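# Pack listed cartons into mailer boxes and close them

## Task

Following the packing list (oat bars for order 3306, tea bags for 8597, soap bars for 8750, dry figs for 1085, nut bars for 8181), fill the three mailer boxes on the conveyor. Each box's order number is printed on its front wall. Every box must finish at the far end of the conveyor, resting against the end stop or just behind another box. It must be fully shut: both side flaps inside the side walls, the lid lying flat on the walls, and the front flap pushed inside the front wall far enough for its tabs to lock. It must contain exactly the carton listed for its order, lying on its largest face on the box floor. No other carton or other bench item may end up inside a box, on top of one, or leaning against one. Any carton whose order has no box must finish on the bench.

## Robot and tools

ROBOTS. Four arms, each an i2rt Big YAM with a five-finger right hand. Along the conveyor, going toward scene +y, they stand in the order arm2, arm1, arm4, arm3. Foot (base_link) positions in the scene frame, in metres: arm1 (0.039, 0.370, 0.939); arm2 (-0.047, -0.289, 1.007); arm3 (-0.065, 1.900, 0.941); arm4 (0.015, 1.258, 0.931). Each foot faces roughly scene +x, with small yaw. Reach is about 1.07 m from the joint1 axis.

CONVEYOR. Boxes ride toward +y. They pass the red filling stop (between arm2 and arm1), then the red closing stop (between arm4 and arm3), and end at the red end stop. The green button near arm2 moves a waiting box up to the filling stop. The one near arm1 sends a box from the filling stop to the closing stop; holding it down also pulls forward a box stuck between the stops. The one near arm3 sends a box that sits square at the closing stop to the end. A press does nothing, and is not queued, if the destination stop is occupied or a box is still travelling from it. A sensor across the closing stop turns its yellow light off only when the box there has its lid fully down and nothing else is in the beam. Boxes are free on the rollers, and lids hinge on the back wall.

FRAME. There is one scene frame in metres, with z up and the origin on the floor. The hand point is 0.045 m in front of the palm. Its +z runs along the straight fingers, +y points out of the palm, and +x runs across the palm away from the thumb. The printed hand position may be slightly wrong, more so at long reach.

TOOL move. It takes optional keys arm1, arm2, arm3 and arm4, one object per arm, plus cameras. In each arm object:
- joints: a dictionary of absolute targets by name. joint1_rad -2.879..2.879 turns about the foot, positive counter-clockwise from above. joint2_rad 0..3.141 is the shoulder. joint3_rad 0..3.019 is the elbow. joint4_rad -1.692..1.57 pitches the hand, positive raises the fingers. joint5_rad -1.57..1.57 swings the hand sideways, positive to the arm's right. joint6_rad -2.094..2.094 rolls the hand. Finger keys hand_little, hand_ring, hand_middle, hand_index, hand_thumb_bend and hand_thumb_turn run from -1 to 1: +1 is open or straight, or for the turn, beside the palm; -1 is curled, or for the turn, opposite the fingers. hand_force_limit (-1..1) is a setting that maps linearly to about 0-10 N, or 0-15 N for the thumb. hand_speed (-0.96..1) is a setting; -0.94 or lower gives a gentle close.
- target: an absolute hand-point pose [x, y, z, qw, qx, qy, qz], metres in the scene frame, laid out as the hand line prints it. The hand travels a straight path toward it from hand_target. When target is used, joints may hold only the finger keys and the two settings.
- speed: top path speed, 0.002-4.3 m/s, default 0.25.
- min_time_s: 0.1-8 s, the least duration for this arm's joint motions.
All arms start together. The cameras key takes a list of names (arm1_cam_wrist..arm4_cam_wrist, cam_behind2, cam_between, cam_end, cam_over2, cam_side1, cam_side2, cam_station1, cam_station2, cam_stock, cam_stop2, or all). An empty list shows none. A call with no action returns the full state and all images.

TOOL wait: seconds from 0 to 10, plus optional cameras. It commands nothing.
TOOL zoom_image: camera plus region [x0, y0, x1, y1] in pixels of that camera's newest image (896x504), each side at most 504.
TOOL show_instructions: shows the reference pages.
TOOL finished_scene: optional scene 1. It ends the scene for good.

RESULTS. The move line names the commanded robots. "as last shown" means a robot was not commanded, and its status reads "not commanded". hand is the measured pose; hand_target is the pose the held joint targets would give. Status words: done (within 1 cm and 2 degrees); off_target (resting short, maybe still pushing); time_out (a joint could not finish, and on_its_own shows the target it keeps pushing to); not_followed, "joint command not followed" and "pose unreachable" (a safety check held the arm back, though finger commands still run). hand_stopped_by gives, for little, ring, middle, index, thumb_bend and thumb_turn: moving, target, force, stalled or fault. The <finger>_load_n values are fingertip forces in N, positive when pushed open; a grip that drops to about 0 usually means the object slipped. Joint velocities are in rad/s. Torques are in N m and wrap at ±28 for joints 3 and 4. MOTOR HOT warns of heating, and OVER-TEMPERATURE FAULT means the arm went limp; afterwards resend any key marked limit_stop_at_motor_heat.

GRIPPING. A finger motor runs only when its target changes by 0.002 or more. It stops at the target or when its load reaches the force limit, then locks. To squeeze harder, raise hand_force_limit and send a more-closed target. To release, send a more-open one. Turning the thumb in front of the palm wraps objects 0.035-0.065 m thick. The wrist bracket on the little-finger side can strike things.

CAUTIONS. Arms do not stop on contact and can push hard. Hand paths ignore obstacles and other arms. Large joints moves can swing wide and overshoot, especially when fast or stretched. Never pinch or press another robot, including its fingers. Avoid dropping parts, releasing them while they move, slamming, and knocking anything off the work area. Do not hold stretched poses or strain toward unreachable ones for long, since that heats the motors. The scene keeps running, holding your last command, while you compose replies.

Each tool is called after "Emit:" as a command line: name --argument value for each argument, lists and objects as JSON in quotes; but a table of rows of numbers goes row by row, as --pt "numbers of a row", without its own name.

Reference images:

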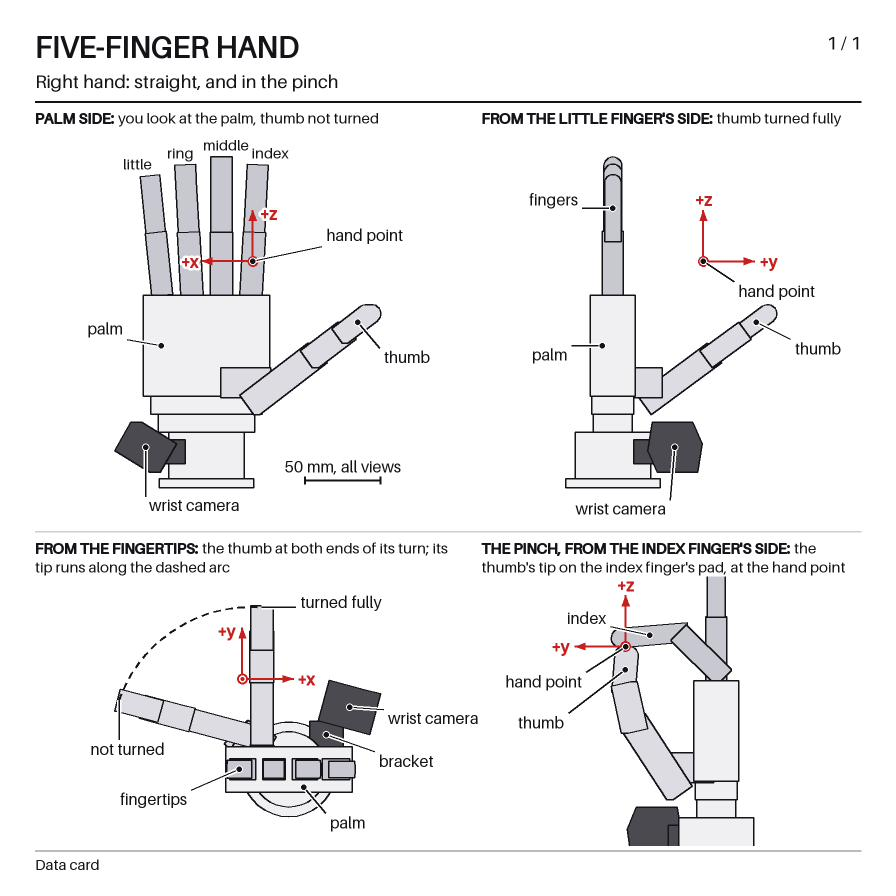

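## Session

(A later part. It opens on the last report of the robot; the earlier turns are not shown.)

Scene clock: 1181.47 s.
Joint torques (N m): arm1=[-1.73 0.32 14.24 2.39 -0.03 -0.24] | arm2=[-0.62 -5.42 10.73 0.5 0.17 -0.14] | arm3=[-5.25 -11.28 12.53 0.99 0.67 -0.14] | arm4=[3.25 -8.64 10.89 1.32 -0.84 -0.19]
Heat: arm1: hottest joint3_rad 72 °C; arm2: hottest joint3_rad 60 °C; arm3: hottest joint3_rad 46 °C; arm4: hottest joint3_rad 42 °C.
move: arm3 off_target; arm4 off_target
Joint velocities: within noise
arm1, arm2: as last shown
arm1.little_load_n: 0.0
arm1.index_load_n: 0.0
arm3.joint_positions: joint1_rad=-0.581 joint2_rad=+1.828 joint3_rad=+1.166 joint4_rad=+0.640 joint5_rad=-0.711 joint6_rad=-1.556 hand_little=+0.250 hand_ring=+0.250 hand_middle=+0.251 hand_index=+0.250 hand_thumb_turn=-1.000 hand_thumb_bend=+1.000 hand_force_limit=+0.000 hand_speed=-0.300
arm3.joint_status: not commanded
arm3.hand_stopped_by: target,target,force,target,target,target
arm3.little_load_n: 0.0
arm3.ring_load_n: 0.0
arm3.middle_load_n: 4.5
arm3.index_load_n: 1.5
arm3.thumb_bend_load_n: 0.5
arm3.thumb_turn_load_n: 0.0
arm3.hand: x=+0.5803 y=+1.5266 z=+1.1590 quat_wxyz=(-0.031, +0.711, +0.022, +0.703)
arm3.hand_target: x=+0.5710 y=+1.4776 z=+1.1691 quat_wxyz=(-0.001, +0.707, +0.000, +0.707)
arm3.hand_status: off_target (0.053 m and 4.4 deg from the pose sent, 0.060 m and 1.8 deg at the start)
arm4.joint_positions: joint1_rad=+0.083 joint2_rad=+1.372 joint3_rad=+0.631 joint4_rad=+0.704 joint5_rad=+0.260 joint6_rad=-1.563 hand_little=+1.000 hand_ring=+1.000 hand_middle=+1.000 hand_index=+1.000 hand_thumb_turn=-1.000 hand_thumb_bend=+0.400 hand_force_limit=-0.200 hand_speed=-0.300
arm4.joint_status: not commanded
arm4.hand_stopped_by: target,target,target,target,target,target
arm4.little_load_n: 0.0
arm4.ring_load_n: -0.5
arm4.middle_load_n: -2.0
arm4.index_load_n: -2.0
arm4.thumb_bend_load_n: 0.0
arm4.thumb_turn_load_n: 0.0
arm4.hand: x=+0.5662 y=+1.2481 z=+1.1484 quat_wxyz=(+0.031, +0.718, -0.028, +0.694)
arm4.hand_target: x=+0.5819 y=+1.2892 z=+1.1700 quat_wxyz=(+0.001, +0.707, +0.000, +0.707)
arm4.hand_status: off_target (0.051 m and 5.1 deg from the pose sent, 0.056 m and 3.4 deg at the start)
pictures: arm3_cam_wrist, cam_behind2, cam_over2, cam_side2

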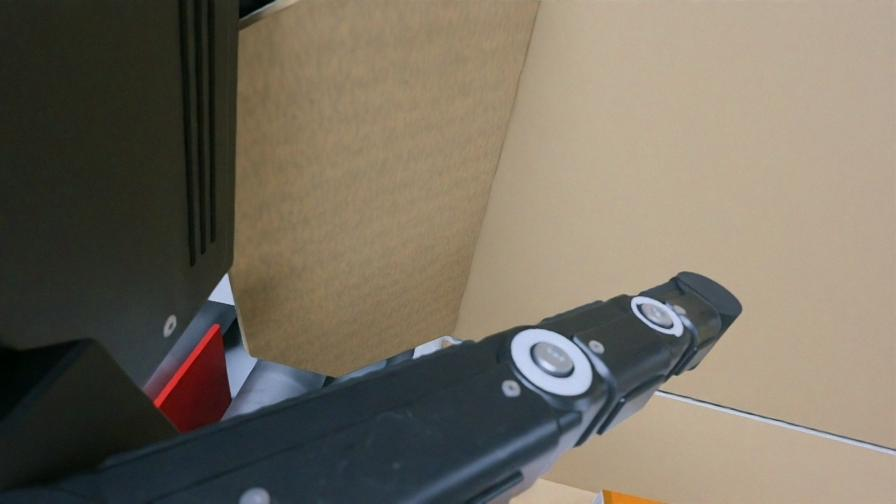

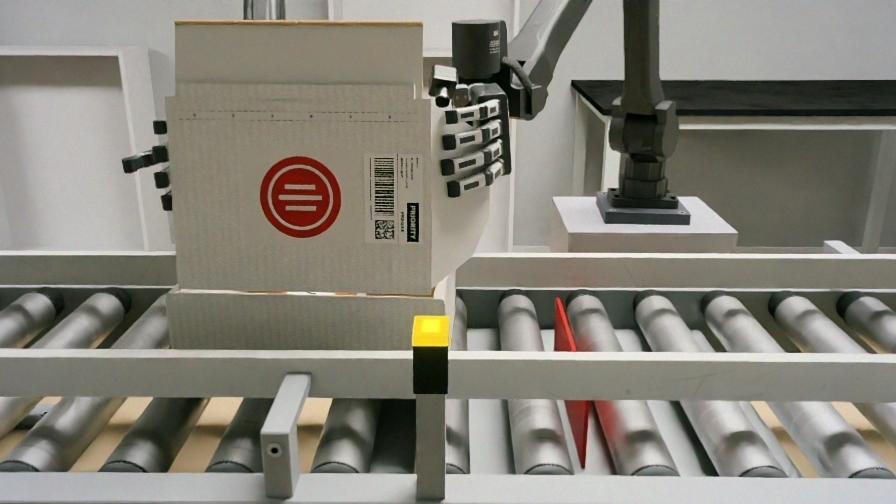

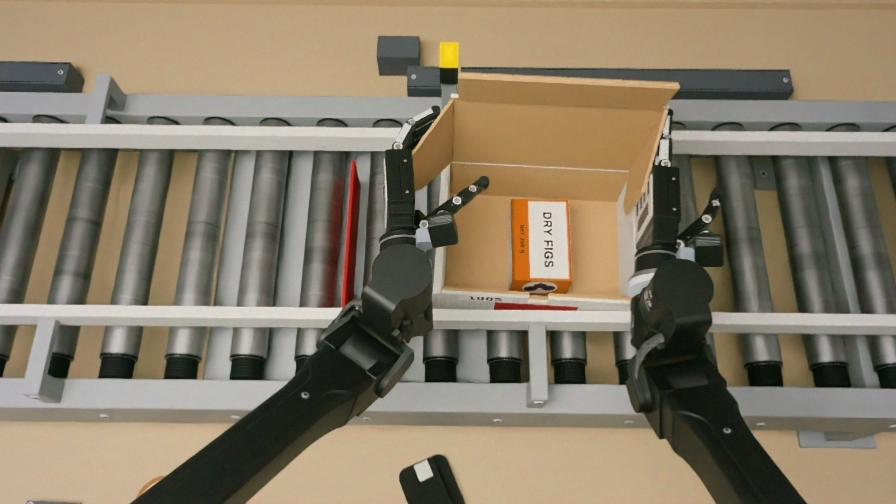

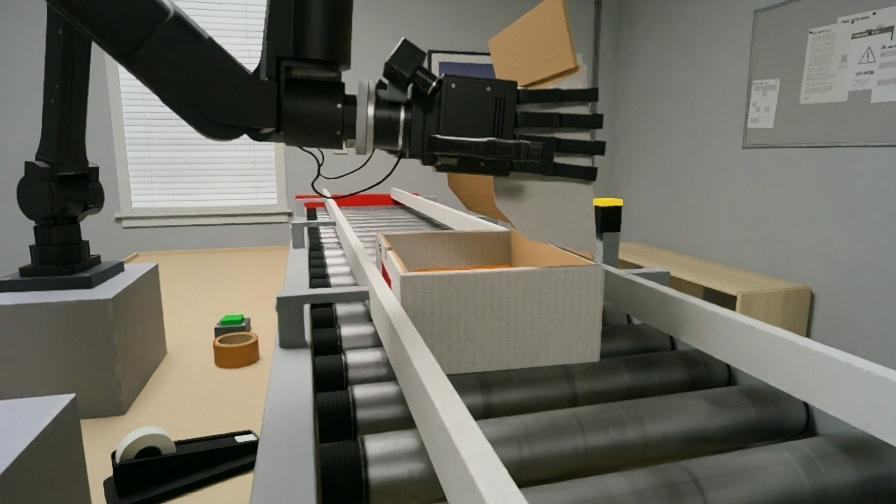

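Emit:
move --arm3 '{"target":[0.57,1.445,1.17,0,0.7071,0,0.7071],"speed":0.08}' --arm4 '{"target":[0.585,1.31,1.17,0,0.7071,0,0.7071],"speed":0.08}' --cameras '["cam_over2","cam_side2","cam_behind2","arm3_cam_wrist"]'

Scene clock: 1189.07 s.
Joint torques (N m): arm1=[-1.73 0.32 14.24 2.4 -0.03 -0.24] | arm2=[-0.62 -5.42 10.7 0.49 0.16 -0.13] | arm3=[-7.77 -11.69 13.04 0.79 1.1 -0.13] | arm4=[4.72 -8.53 11.07 1.31 -1.31 -0.19]
Heat: arm1: hottest joint3_rad 72 °C; arm2: hottest joint3_rad 60 °C; arm3: hottest joint3_rad 49 °C; arm4: hottest joint3_rad 42 °C.
move: arm3 off_target; arm4 off_target
Joint velocities: within noise
arm1, arm2: as last shown
arm3.joint_positions: joint1_rad=-0.595 joint2_rad=+1.851 joint3_rad=+1.203 joint4_rad=+0.628 joint5_rad=-0.765 joint6_rad=-1.556 hand_little=+0.250 hand_ring=+0.250 hand_middle=+0.251 hand_index=+0.250 hand_thumb_turn=-1.000 hand_thumb_bend=+1.000 hand_force_limit=+0.000 hand_speed=-0.300
arm3.joint_status: not commanded
arm3.hand_stopped_by: target,target,force,target,target,target
arm3.little_load_n: 0.0
arm3.ring_load_n: 0.0
arm3.middle_load_n: 7.5
arm3.index_load_n: 2.0
arm3.thumb_bend_load_n: 0.0
arm3.thumb_turn_load_n: 0.5
arm3.hand: x=+0.5862 y=+1.5216 z=+1.1600 quat_wxyz=(-0.045, +0.710, +0.037, +0.702)
arm3.hand_target: x=+0.5638 y=+1.4501 z=+1.1709 quat_wxyz=(+0.000, +0.706, +0.000, +0.708)
arm3.hand_status: off_target (0.079 m and 6.6 deg from the pose sent, 0.083 m and 4.4 deg at the start)
arm4.joint_positions: joint1_rad=+0.109 joint2_rad=+1.379 joint3_rad=+0.637 joint4_rad=+0.704 joint5_rad=+0.322 joint6_rad=-1.563 hand_little=+1.000 hand_ring=+1.000 hand_middle=+1.000 hand_index=+1.000 hand_thumb_turn=-1.000 hand_thumb_bend=+0.400 hand_force_limit=-0.200 hand_speed=-0.300
arm4.joint_status: not commanded
arm4.hand_stopped_by: target,target,target,target,target,target
arm4.little_load_n: 0.0
arm4.ring_load_n: -2.5
arm4.middle_load_n: -4.0
arm4.index_load_n: -2.5
arm4.thumb_bend_load_n: 0.0
arm4.thumb_turn_load_n: 0.0
arm4.hand: x=+0.5640 y=+1.2515 z=+1.1479 quat_wxyz=(+0.044, +0.718, -0.039, +0.693)
arm4.hand_target: x=+0.5804 y=+1.3081 z=+1.1694 quat_wxyz=(+0.001, +0.707, +0.000, +0.707)
arm4.hand_status: off_target (0.066 m and 7.0 deg from the pose sent, 0.068 m and 5.1 deg at the start)
pictures: arm3_cam_wrist, cam_behind2, cam_over2, cam_side2

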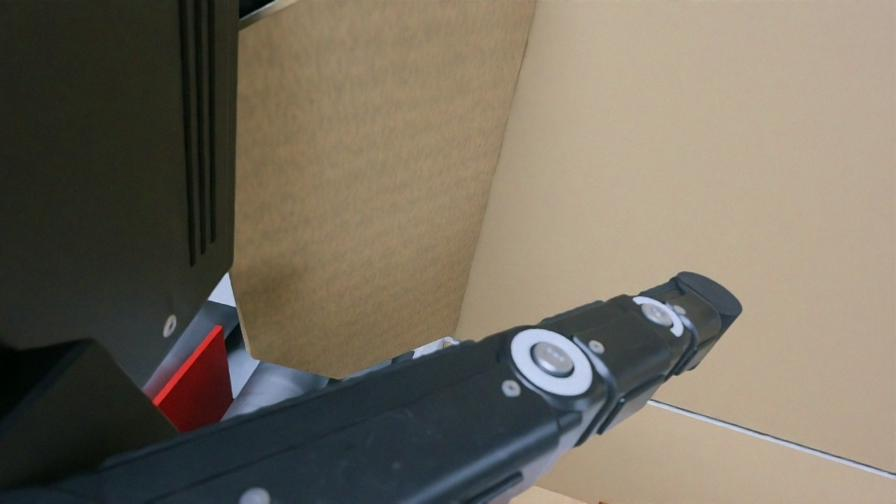

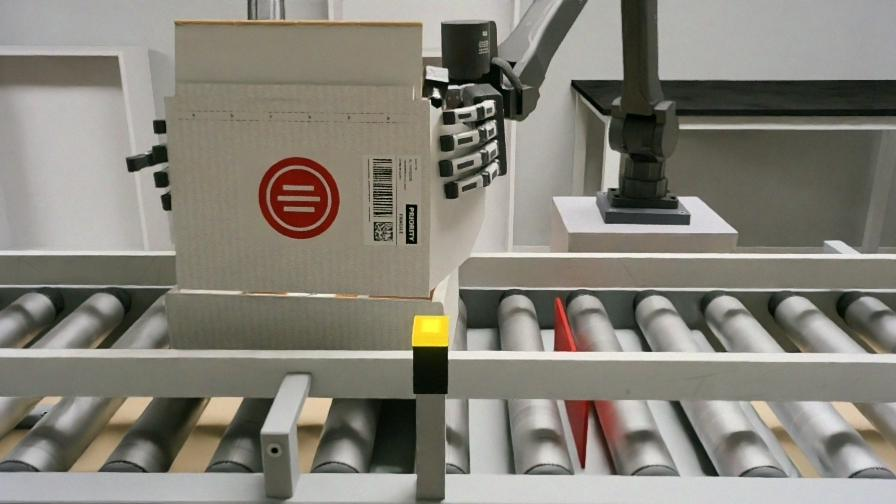

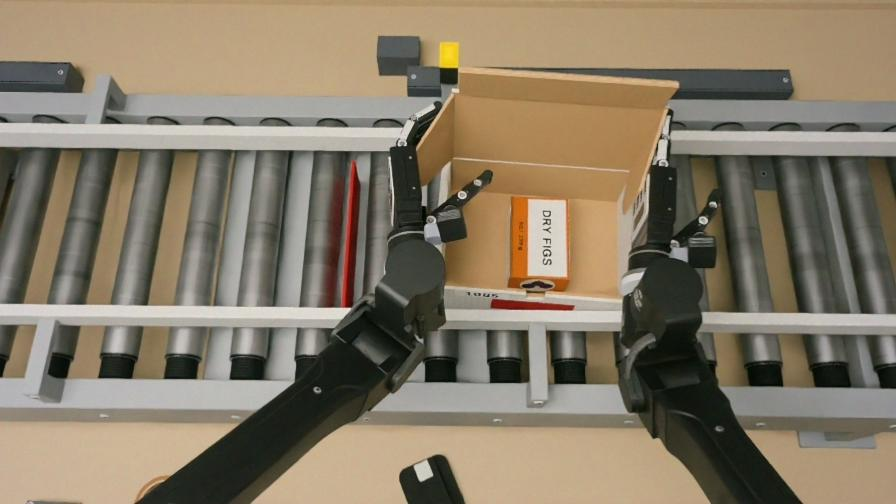

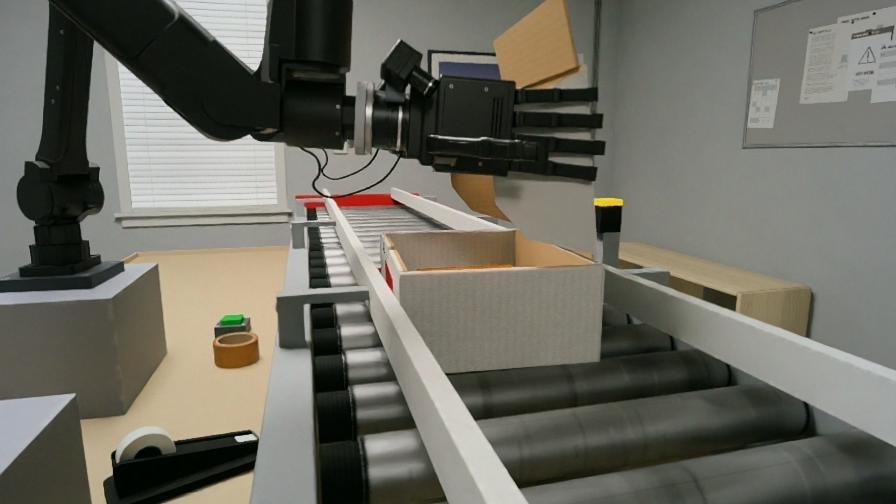

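Emit:
move --arm3 '{"joints":{"hand_index":1.0,"hand_middle":1.0,"hand_ring":1.0,"hand_little":1.0},"target":[0.575,1.49,1.17,0,0.7071,0,0.7071],"speed":0.05}' --cameras '["cam_over2","cam_side2","cam_behind2","arm3_cam_wrist"]'

Scene clock: 1196.90 s.
Joint torques (N m): arm1=[-1.73 0.38 14.24 2.37 -0.04 -0.24] | arm2=[-0.67 -5.42 10.67 0.5 0.16 -0.13] | arm3=[-1.2 -14.04 8.49 1.59 0.62 -0.13] | arm4=[2.26 -9 10.67 1.32 -1.18 -0.19]
Heat: arm1: hottest joint3_rad 72 °C; arm2: hottest joint3_rad 60 °C; arm3: hottest joint3_rad 48 °C; arm4: hottest joint3_rad 42 °C.
move: arm3 off_target
Joint velocities: within noise
arm1, arm2, arm4: as last shown
arm2.thumb_bend_load_n: -0.5
arm3.joint_positions: joint1_rad=-0.607 joint2_rad=+1.851 joint3_rad=+1.203 joint4_rad=+0.628 joint5_rad=-0.687 joint6_rad=-1.569 hand_little=+1.000 hand_ring=+1.000 hand_middle=+1.000 hand_index=+1.000 hand_thumb_turn=-1.000 hand_thumb_bend=+1.000 hand_force_limit=+0.000 hand_speed=-0.300
arm3.joint_status: all done
arm3.hand_stopped_by: target,target,target,target,target,target
arm3.little_load_n: 0.0
arm3.ring_load_n: 0.0
arm3.middle_load_n: 0.0
arm3.index_load_n: 0.0
arm3.thumb_bend_load_n: 0.0
arm3.thumb_turn_load_n: 0.5
arm3.hand: x=+0.5778 y=+1.4978 z=+1.1609 quat_wxyz=(-0.008, +0.710, +0.009, +0.704)
arm3.hand_target: x=+0.5753 y=+1.4894 z=+1.1704 quat_wxyz=(+0.004, +0.707, +0.004, +0.707)
arm3.hand_status: off_target (0.012 m and 1.5 deg from the pose sent, 0.035 m and 6.6 deg at the start)
arm4.joint_positions: joint1_rad=+0.147 joint2_rad=+1.384 joint3_rad=+0.643 joint4_rad=+0.704 joint5_rad=+0.317 joint6_rad=-1.563 hand_little=+1.000 hand_ring=+1.000 hand_middle=+1.000 hand_index=+1.000 hand_thumb_turn=-1.000 hand_thumb_bend=+0.400 hand_force_limit=-0.200 hand_speed=-0.300
arm4.ring_load_n: 0.0
arm4.middle_load_n: -2.0
arm4.index_load_n: -1.0
arm4.hand: x=+0.5664 y=+1.2739 z=+1.1486 quat_wxyz=(+0.029, +0.718, -0.024, +0.695)
arm4.hand_target: x=+0.5805 y=+1.3087 z=+1.1693 quat_wxyz=(+0.000, +0.707, +0.001, +0.707)
pictures: arm3_cam_wrist, cam_behind2, cam_over2, cam_side2

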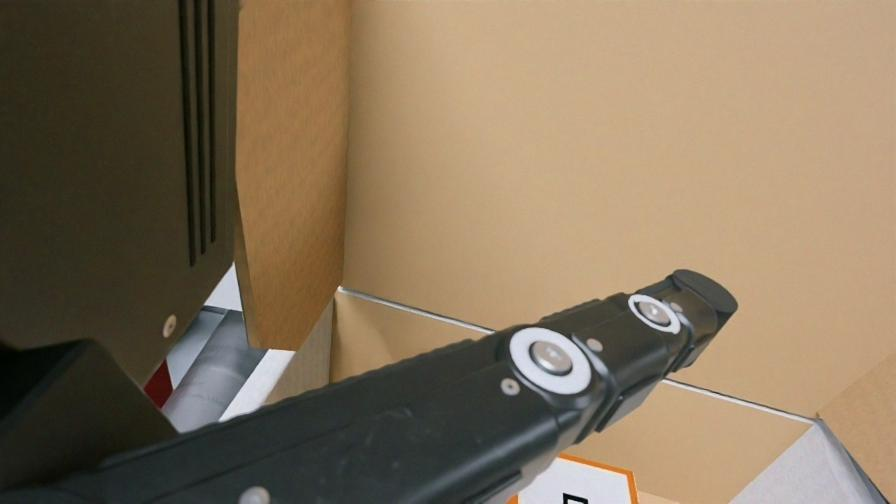

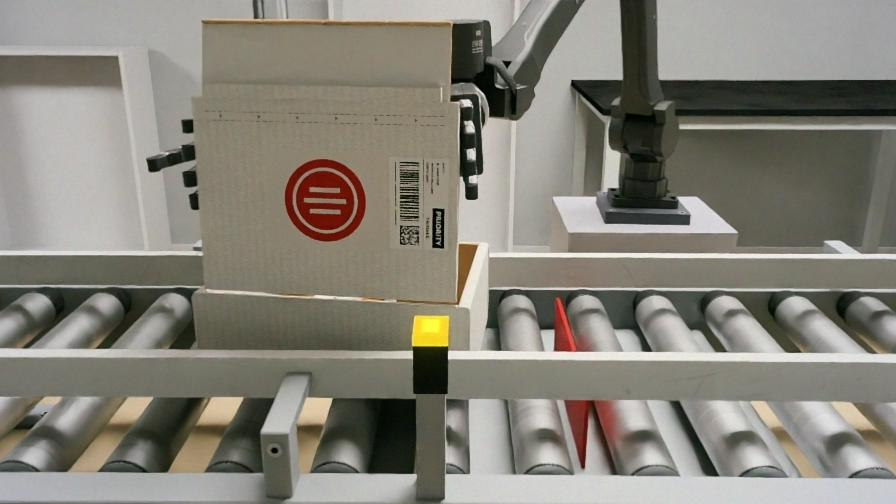

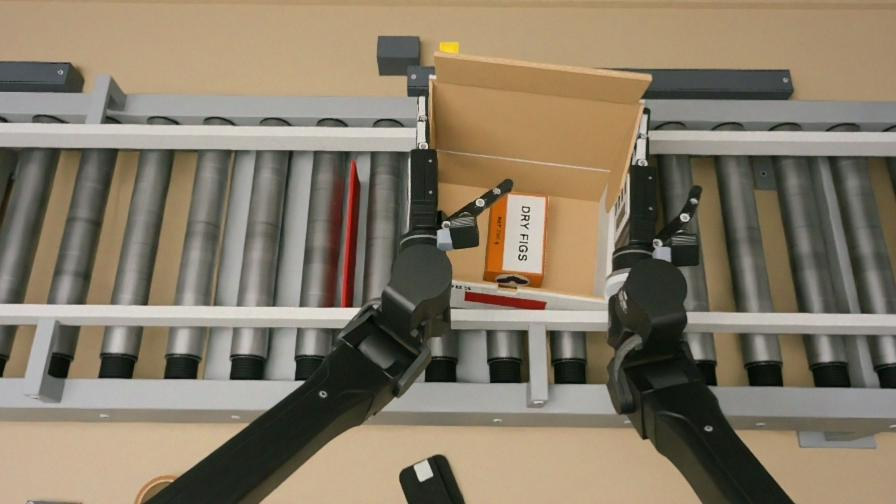

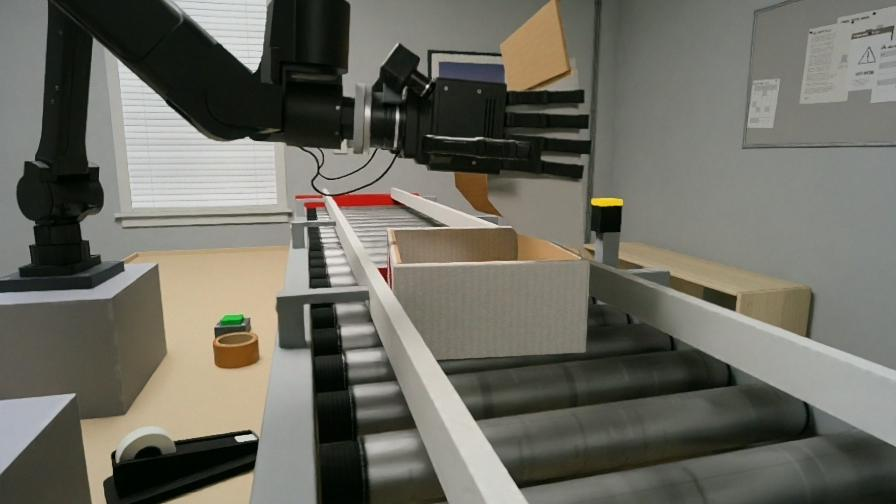

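Emit:
move --arm3 '{"target":[0.63,1.50,1.17,0,0.7071,0,0.7071],"speed":0.08}' --cameras '["cam_over2","cam_side2","cam_behind2","arm3_cam_wrist"]'

Scene clock: 1210.77 s.
Joint torques (N m): arm1=[-1.73 0.32 14.24 2.39 -0.04 -0.24] | arm2=[-0.67 -5.42 10.7 0.5 0.16 -0.13] | arm3=[-1.61 -12.1 12.25 1.01 0.57 -0.03] | arm4=[1.79 -9 10.56 1.31 -1.05 -0.19]
Heat: arm1: hottest joint3_rad 72 °C; arm2: hottest joint3_rad 61 °C; arm3: hottest joint3_rad 47 °C; arm4: hottest joint3_rad 42 °C.
move: arm3 off_target
Joint velocities: within noise
arm1, arm2, arm4: as last shown
arm2.thumb_bend_load_n: 0.0
arm3.joint_positions: joint1_rad=-0.535 joint2_rad=+1.897 joint3_rad=+1.281 joint4_rad=+0.600 joint5_rad=-0.618 joint6_rad=-1.569 hand_little=+1.000 hand_ring=+1.000 hand_middle=+1.000 hand_index=+1.000 hand_thumb_turn=-1.000 hand_thumb_bend=+1.000 hand_force_limit=+0.000 hand_speed=-0.300
arm3.joint_status: not commanded
arm3.hand_stopped_by: target,target,target,target,target,target
arm3.little_load_n: 0.0
arm3.ring_load_n: 0.0
arm3.middle_load_n: 0.0
arm3.index_load_n: 0.0
arm3.thumb_bend_load_n: 0.0
arm3.thumb_turn_load_n: 0.5
arm3.hand: x=+0.6213 y=+1.5188 z=+1.1638 quat_wxyz=(-0.008, +0.709, +0.012, +0.705)
arm3.hand_target: x=+0.6282 y=+1.5005 z=+1.1679 quat_wxyz=(+0.000, +0.708, +0.000, +0.706)
arm3.hand_status: off_target (0.022 m and 1.6 deg from the pose sent, 0.053 m and 1.5 deg at the start)
arm4.joint_positions: joint1_rad=+0.152 joint2_rad=+1.384 joint3_rad=+0.645 joint4_rad=+0.704 joint5_rad=+0.314 joint6_rad=-1.563 hand_little=+1.000 hand_ring=+1.000 hand_middle=+1.000 hand_index=+1.000 hand_thumb_turn=-1.000 hand_thumb_bend=+0.400 hand_force_limit=-0.200 hand_speed=-0.300
arm4.middle_load_n: -3.0
arm4.index_load_n: 0.0
arm4.hand: x=+0.5670 y=+1.2772 z=+1.1493 quat_wxyz=(+0.026, +0.718, -0.022, +0.695)
arm4.hand_target: x=+0.5806 y=+1.3082 z=+1.1695 quat_wxyz=(+0.001, +0.707, +0.001, +0.707)
pictures: arm3_cam_wrist, cam_behind2, cam_over2, cam_side2

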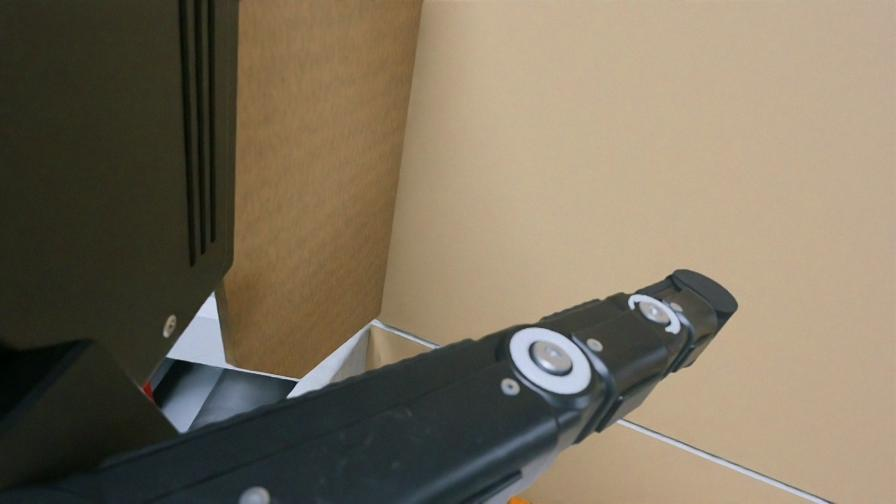

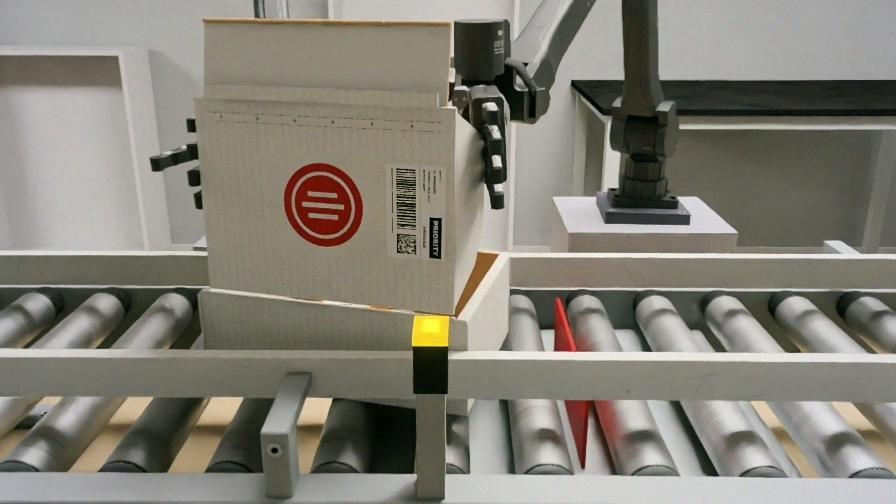

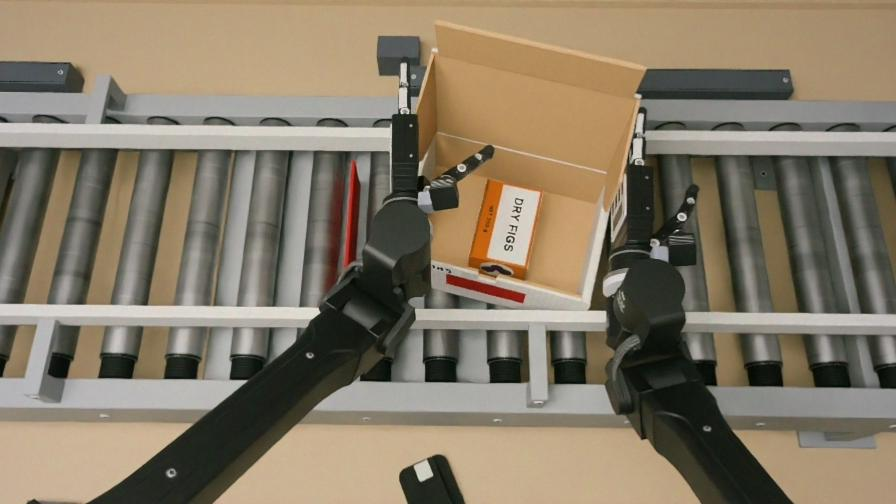

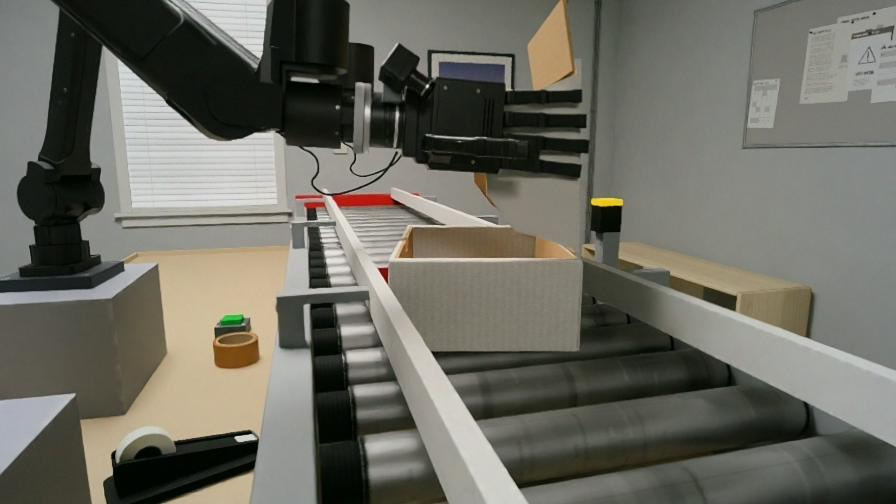

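Emit:
move --arm3 '{"target":[0.625,1.485,1.185,0,0.7071,0,0.7071],"speed":0.05,"joints":{"hand_thumb_bend":-1,"hand_force_limit":0.1}}' --cameras '["cam_over2","cam_side2","cam_behind2","arm3_cam_wrist"]'

Scene clock: 1223.37 s.
Joint torques (N m): arm1=[-1.73 0.32 14.24 2.39 -0.03 -0.24] | arm2=[-0.67 -5.48 10.71 0.5 0.16 -0.13] | arm3=[-3.02 -13.51 12.82 1.09 0.1 0.01] | arm4=[1.79 -8.94 10.55 1.31 -1.01 -0.19]
Heat: arm1: hottest joint3_rad 72 °C; arm2: hottest joint3_rad 61 °C; arm3: hottest joint3_rad 48 °C; arm4: hottest joint3_rad 43 °C.
move: arm3 off_target
Joint velocities: within noise
arm1, arm2, arm4: as last shown
arm3.joint_positions: joint1_rad=-0.541 joint2_rad=+1.898 joint3_rad=+1.304 joint4_rad=+0.559 joint5_rad=-0.630 joint6_rad=-1.569 hand_little=+1.000 hand_ring=+1.000 hand_middle=+1.000 hand_index=+1.000 hand_thumb_turn=-1.000 hand_thumb_bend=-0.784 hand_force_limit=+0.100 hand_speed=-0.300
arm3.joint_status: hand_thumb_bend off_target (ended at -0.784, target -1.000); the others done
arm3.hand_stopped_by: target,target,target,target,force,target
arm3.little_load_n: 0.0
arm3.ring_load_n: 0.0
arm3.middle_load_n: 0.0
arm3.index_load_n: 0.0
arm3.thumb_bend_load_n: 11.0
arm3.thumb_turn_load_n: 0.0
arm3.hand: x=+0.6232 y=+1.5145 z=+1.1650 quat_wxyz=(-0.014, +0.715, +0.010, +0.699)
arm3.hand_target: x=+0.6239 y=+1.4871 z=+1.1852 quat_wxyz=(+0.000, +0.706, +0.001, +0.708)
arm3.hand_status: off_target (0.036 m and 2.4 deg from the pose sent, 0.040 m and 1.6 deg at the start)
arm4.joint_positions: joint1_rad=+0.153 joint2_rad=+1.384 joint3_rad=+0.645 joint4_rad=+0.704 joint5_rad=+0.313 joint6_rad=-1.563 hand_little=+1.000 hand_ring=+1.000 hand_middle=+1.000 hand_index=+1.000 hand_thumb_turn=-1.000 hand_thumb_bend=+0.400 hand_force_limit=-0.200 hand_speed=-0.300
arm4.hand: x=+0.5671 y=+1.2783 z=+1.1493 quat_wxyz=(+0.025, +0.718, -0.020, +0.695)
arm4.hand_target: x=+0.5804 y=+1.3091 z=+1.1692 quat_wxyz=(+0.000, +0.707, +0.001, +0.707)
pictures: arm3_cam_wrist, cam_behind2, cam_over2, cam_side2

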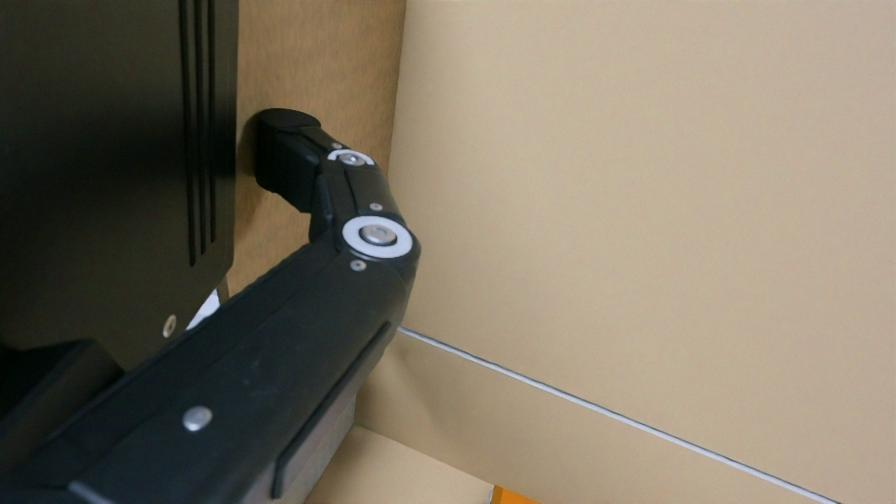

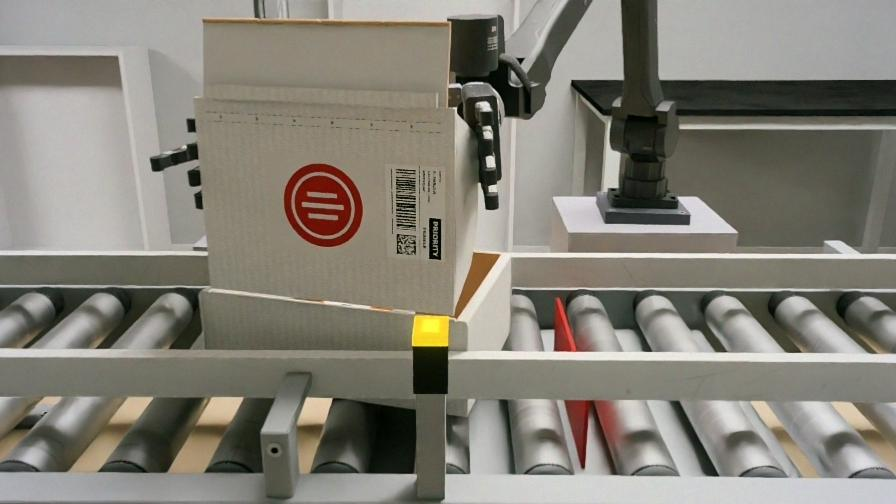

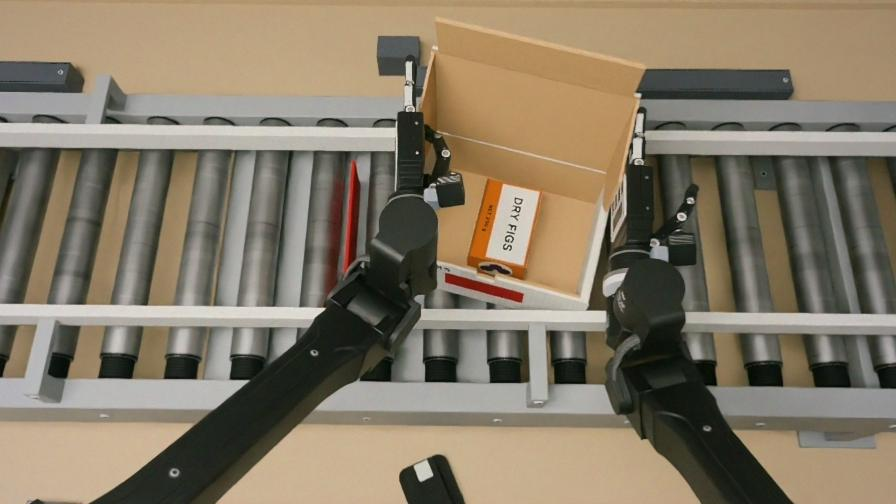

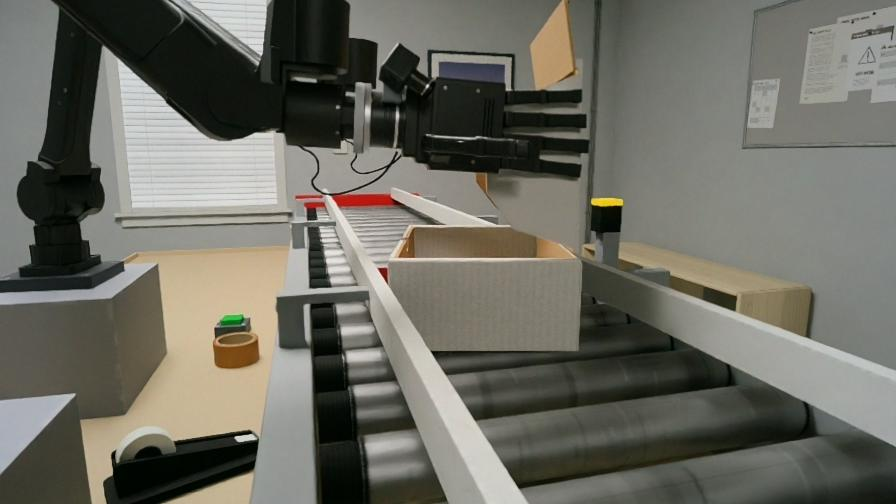

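Emit:
move --arm3 '{"joints":{"hand_index":0.2,"hand_middle":0.2,"hand_ring":0.2,"hand_little":0.2,"hand_force_limit":-0.2}}' --cameras '["cam_over2","cam_behind2"]'

Scene clock: 1230.60 s.
Joint torques (N m): arm1=[-1.79 0.32 14.24 2.39 -0.03 -0.24] | arm2=[-0.67 -5.42 10.71 0.5 0.16 -0.13] | arm3=[-3.66 -13.63 12.66 1.16 0.52 0.03] | arm4=[1.67 -9.05 10.56 1.32 -0.99 -0.19]
Heat: arm1: hottest joint3_rad 73 °C; arm2: hottest joint3_rad 61 °C; arm3: hottest joint3_rad 48 °C; arm4: hottest joint3_rad 43 °C.
move: arm3 off_target
Joint velocities: within noise
arm1.joint_positions: joint1_rad=+0.517 joint2_rad=+0.685 joint3_rad=+1.265 joint4_rad=-1.378 joint5_rad=+0.002 joint6_rad=-0.982 hand_little=+1.000 hand_ring=+1.000 hand_middle=+1.000 hand_index=+1.000 hand_thumb_turn=+1.000 hand_thumb_bend=+1.000 hand_force_limit=+0.000 hand_speed=-0.800
arm1.joint_status: not commanded
arm1.hand_stopped_by: target,target,target,target,target,target
arm1.little_load_n: 0.0
arm1.ring_load_n: 0.0
arm1.middle_load_n: 0.0
arm1.index_load_n: -0.5
arm1.thumb_bend_load_n: 0.0
arm1.thumb_turn_load_n: 0.0
arm1.hand: x=+0.2437 y=+0.4825 z=+1.3404 quat_wxyz=(-0.214, +0.924, +0.021, +0.316)
arm1.hand_target: x=+0.2510 y=+0.4826 z=+1.3694 quat_wxyz=(-0.229, +0.909, +0.022, +0.349)
arm1.hand_status: not commanded
arm2.joint_positions: joint1_rad=+0.803 joint2_rad=+1.195 joint3_rad=+1.279 joint4_rad=-1.267 joint5_rad=+0.350 joint6_rad=-0.612 hand_little=+1.000 hand_ring=+1.000 hand_middle=+1.000 hand_index=+1.000 hand_thumb_turn=+1.000 hand_thumb_bend=+1.000 hand_force_limit=+0.000 hand_speed=-0.800
arm2.joint_status: not commanded
arm2.hand_stopped_by: target,target,target,target,target,target
arm2.little_load_n: 0.0
arm2.ring_load_n: 0.0
arm2.middle_load_n: 0.0
arm2.index_load_n: 0.0
arm2.thumb_bend_load_n: 0.0
arm2.thumb_turn_load_n: 0.0
arm2.hand: x=+0.2742 y=-0.1069 z=+1.2866 quat_wxyz=(-0.028, +0.956, -0.146, +0.252)
arm2.hand_target: x=+0.2802 y=-0.0991 z=+1.3007 quat_wxyz=(-0.035, +0.956, -0.137, +0.256)
arm2.hand_status: not commanded
arm3.joint_positions: joint1_rad=-0.534 joint2_rad=+1.898 joint3_rad=+1.307 joint4_rad=+0.557 joint5_rad=-0.641 joint6_rad=-1.572 hand_little=+0.688 hand_ring=+0.688 hand_middle=+0.623 hand_index=+0.564 hand_thumb_turn=-1.000 hand_thumb_bend=-0.783 hand_force_limit=-0.200 hand_speed=-0.300
arm3.joint_status: hand_little off_target (ended at +0.688, target +0.200); hand_ring off_target (ended at +0.688, target +0.200); hand_middle off_target (ended at +0.623, target +0.200); hand_index off_target (ended at +0.564, target +0.200); the others done
arm3.hand_stopped_by: force,force,force,force,force,target
arm3.little_load_n: 0.0
arm3.ring_load_n: 0.5
arm3.middle_load_n: 0.5
arm3.index_load_n: 8.5
arm3.thumb_bend_load_n: 16.0
arm3.thumb_turn_load_n: 1.5
arm3.hand: x=+0.6273 y=+1.5215 z=+1.1665 quat_wxyz=(-0.019, +0.714, +0.017, +0.699)
arm3.hand_target: x=+0.6238 y=+1.4867 z=+1.1866 quat_wxyz=(+0.000, +0.706, +0.001, +0.708)
arm3.hand_status: not commanded
arm4: as last shown
arm4.joint_positions: joint1_rad=+0.153 joint2_rad=+1.384 joint3_rad=+0.645 joint4_rad=+0.704 joint5_rad=+0.313 joint6_rad=-1.564 hand_little=+1.000 hand_ring=+1.000 hand_middle=+1.000 hand_index=+1.000 hand_thumb_turn=-1.000 hand_thumb_bend=+0.400 hand_force_limit=-0.200 hand_speed=-0.300
arm4.middle_load_n: -4.0
arm4.hand: x=+0.5671 y=+1.2782 z=+1.1494 quat_wxyz=(+0.025, +0.718, -0.020, +0.695)
arm4.hand_target: x=+0.5804 y=+1.3087 z=+1.1693 quat_wxyz=(+0.001, +0.707, +0.001, +0.707)
pictures: cam_behind2, cam_over2

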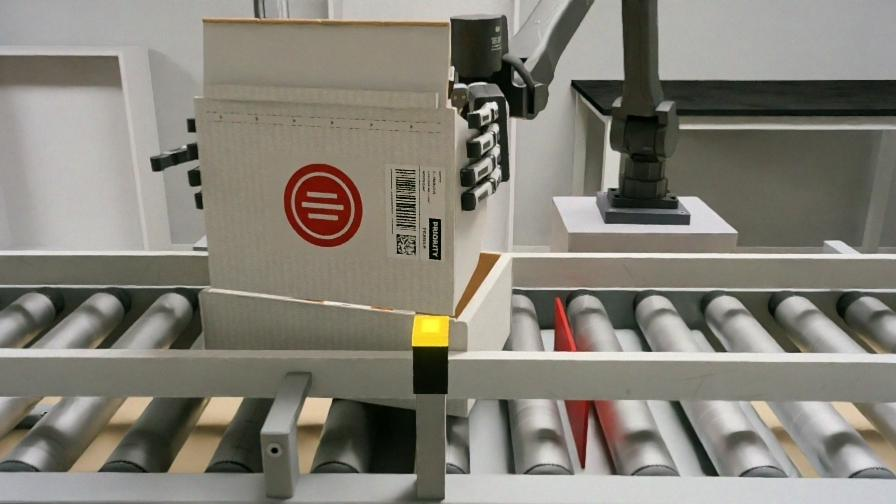

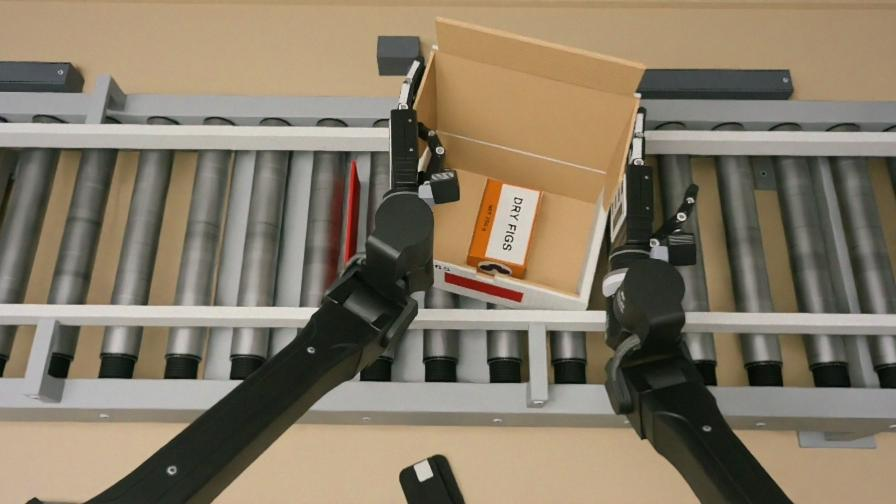

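Emit:
move --arm3 '{"target":[0.56,1.49,1.185,0,0.7071,0,0.7071],"speed":0.06}' --cameras '["cam_over2","cam_side2","cam_behind2","arm3_cam_wrist"]'

Scene clock: 1237.30 s.
Joint torques (N m): arm1=[-1.73 0.32 14.24 2.39 -0.03 -0.24] | arm2=[-0.56 -5.48 10.7 0.5 0.16 -0.13] | arm3=[-6.24 -14.21 7.53 2.45 0.5 0.04] | arm4=[1.32 -9 10.54 1.32 -0.77 -0.18]
Heat: arm1: hottest joint3_rad 73 °C; arm2: hottest joint3_rad 61 °C; arm3: hottest joint3_rad 50 °C; arm4: hottest joint3_rad 44 °C.
move: arm3 off_target
Joint velocities: within noise
arm1, arm2, arm4: as last shown
arm1.little_load_n: -0.5
arm1.index_load_n: 0.0
arm3.joint_positions: joint1_rad=-0.566 joint2_rad=+1.809 joint3_rad=+1.190 joint4_rad=+0.579 joint5_rad=-0.699 joint6_rad=-1.573 hand_little=+0.688 hand_ring=+0.688 hand_middle=+0.623 hand_index=+0.564 hand_thumb_turn=-1.000 hand_thumb_bend=-0.783 hand_force_limit=-0.200 hand_speed=-0.300
arm3.joint_status: not commanded
arm3.hand_stopped_by: force,force,force,force,force,target
arm3.little_load_n: 0.0
arm3.ring_load_n: 0.5
arm3.middle_load_n: 0.5
arm3.index_load_n: 11.0
arm3.thumb_bend_load_n: 13.5
arm3.thumb_turn_load_n: 2.0
arm3.hand: x=+0.5876 y=+1.5323 z=+1.1713 quat_wxyz=(-0.030, +0.716, +0.026, +0.697)
arm3.hand_target: x=+0.5602 y=+1.4908 z=+1.1842 quat_wxyz=(+0.000, +0.707, -0.001, +0.707)
arm3.hand_status: off_target (0.052 m and 4.7 deg from the pose sent, 0.077 m and 3.2 deg at the start)
arm4.joint_positions: joint1_rad=+0.159 joint2_rad=+1.384 joint3_rad=+0.645 joint4_rad=+0.704 joint5_rad=+0.307 joint6_rad=-1.563 hand_little=+1.000 hand_ring=+1.000 hand_middle=+1.000 hand_index=+1.000 hand_thumb_turn=-1.000 hand_thumb_bend=+0.400 hand_force_limit=-0.200 hand_speed=-0.300
arm4.ring_load_n: -0.5
arm4.middle_load_n: -1.0
arm4.hand: x=+0.5674 y=+1.2829 z=+1.1493 quat_wxyz=(+0.021, +0.718, -0.016, +0.695)
arm4.hand_target: x=+0.5804 y=+1.3089 z=+1.1693 quat_wxyz=(+0.000, +0.707, +0.001, +0.707)
pictures: arm3_cam_wrist, cam_behind2, cam_over2, cam_side2

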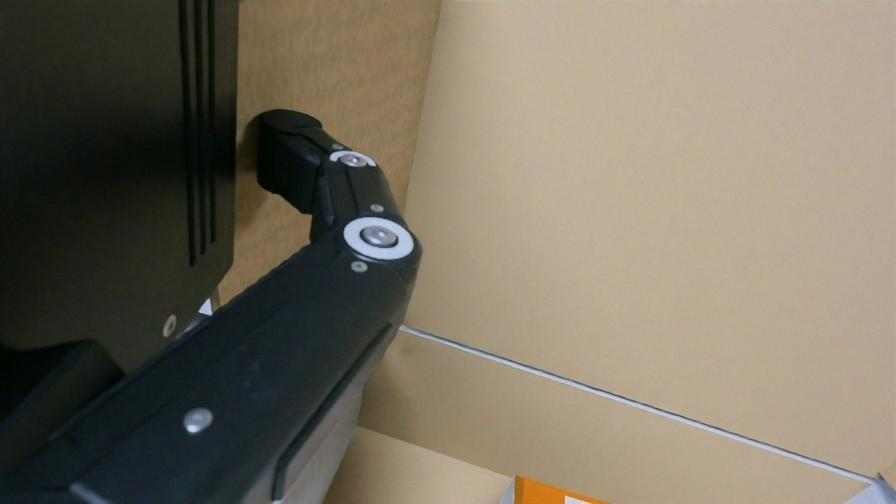

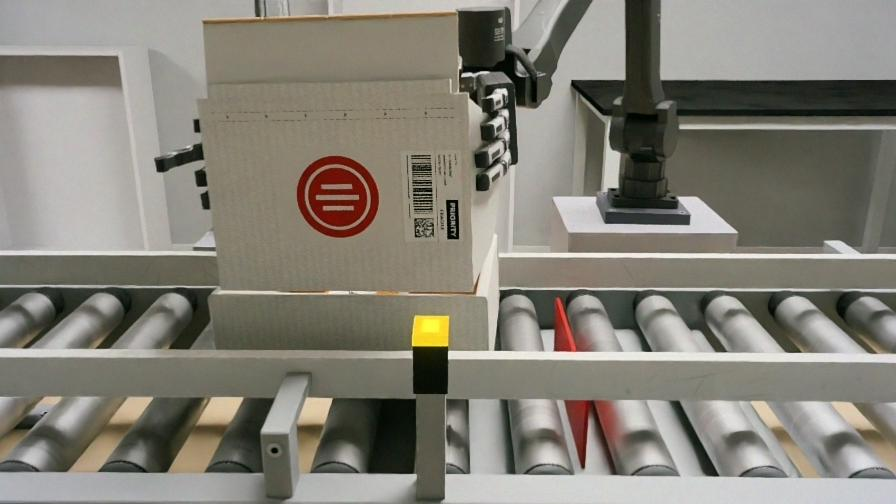

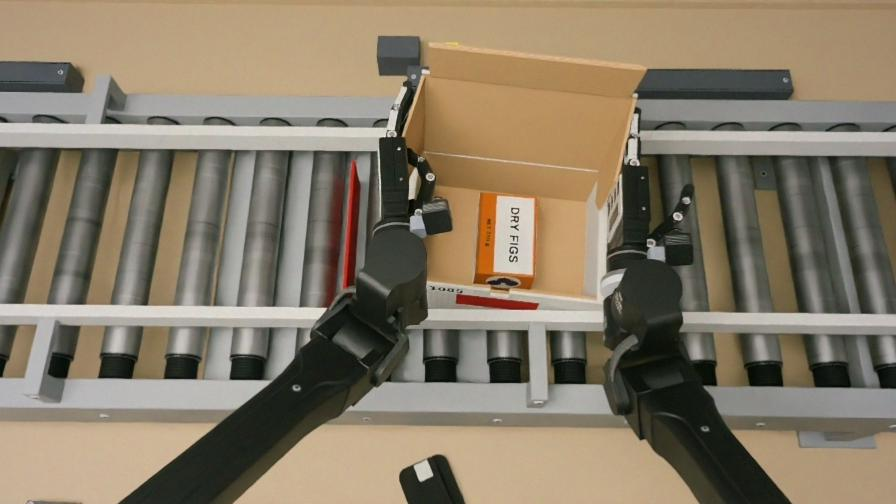

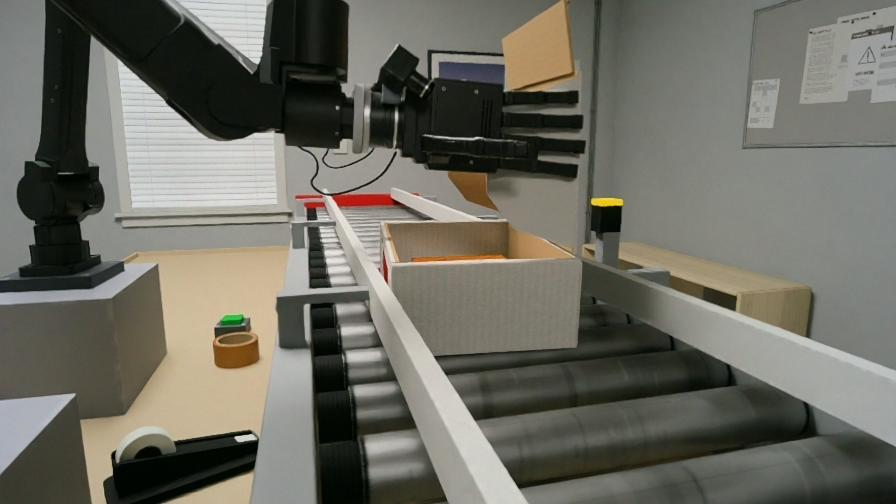

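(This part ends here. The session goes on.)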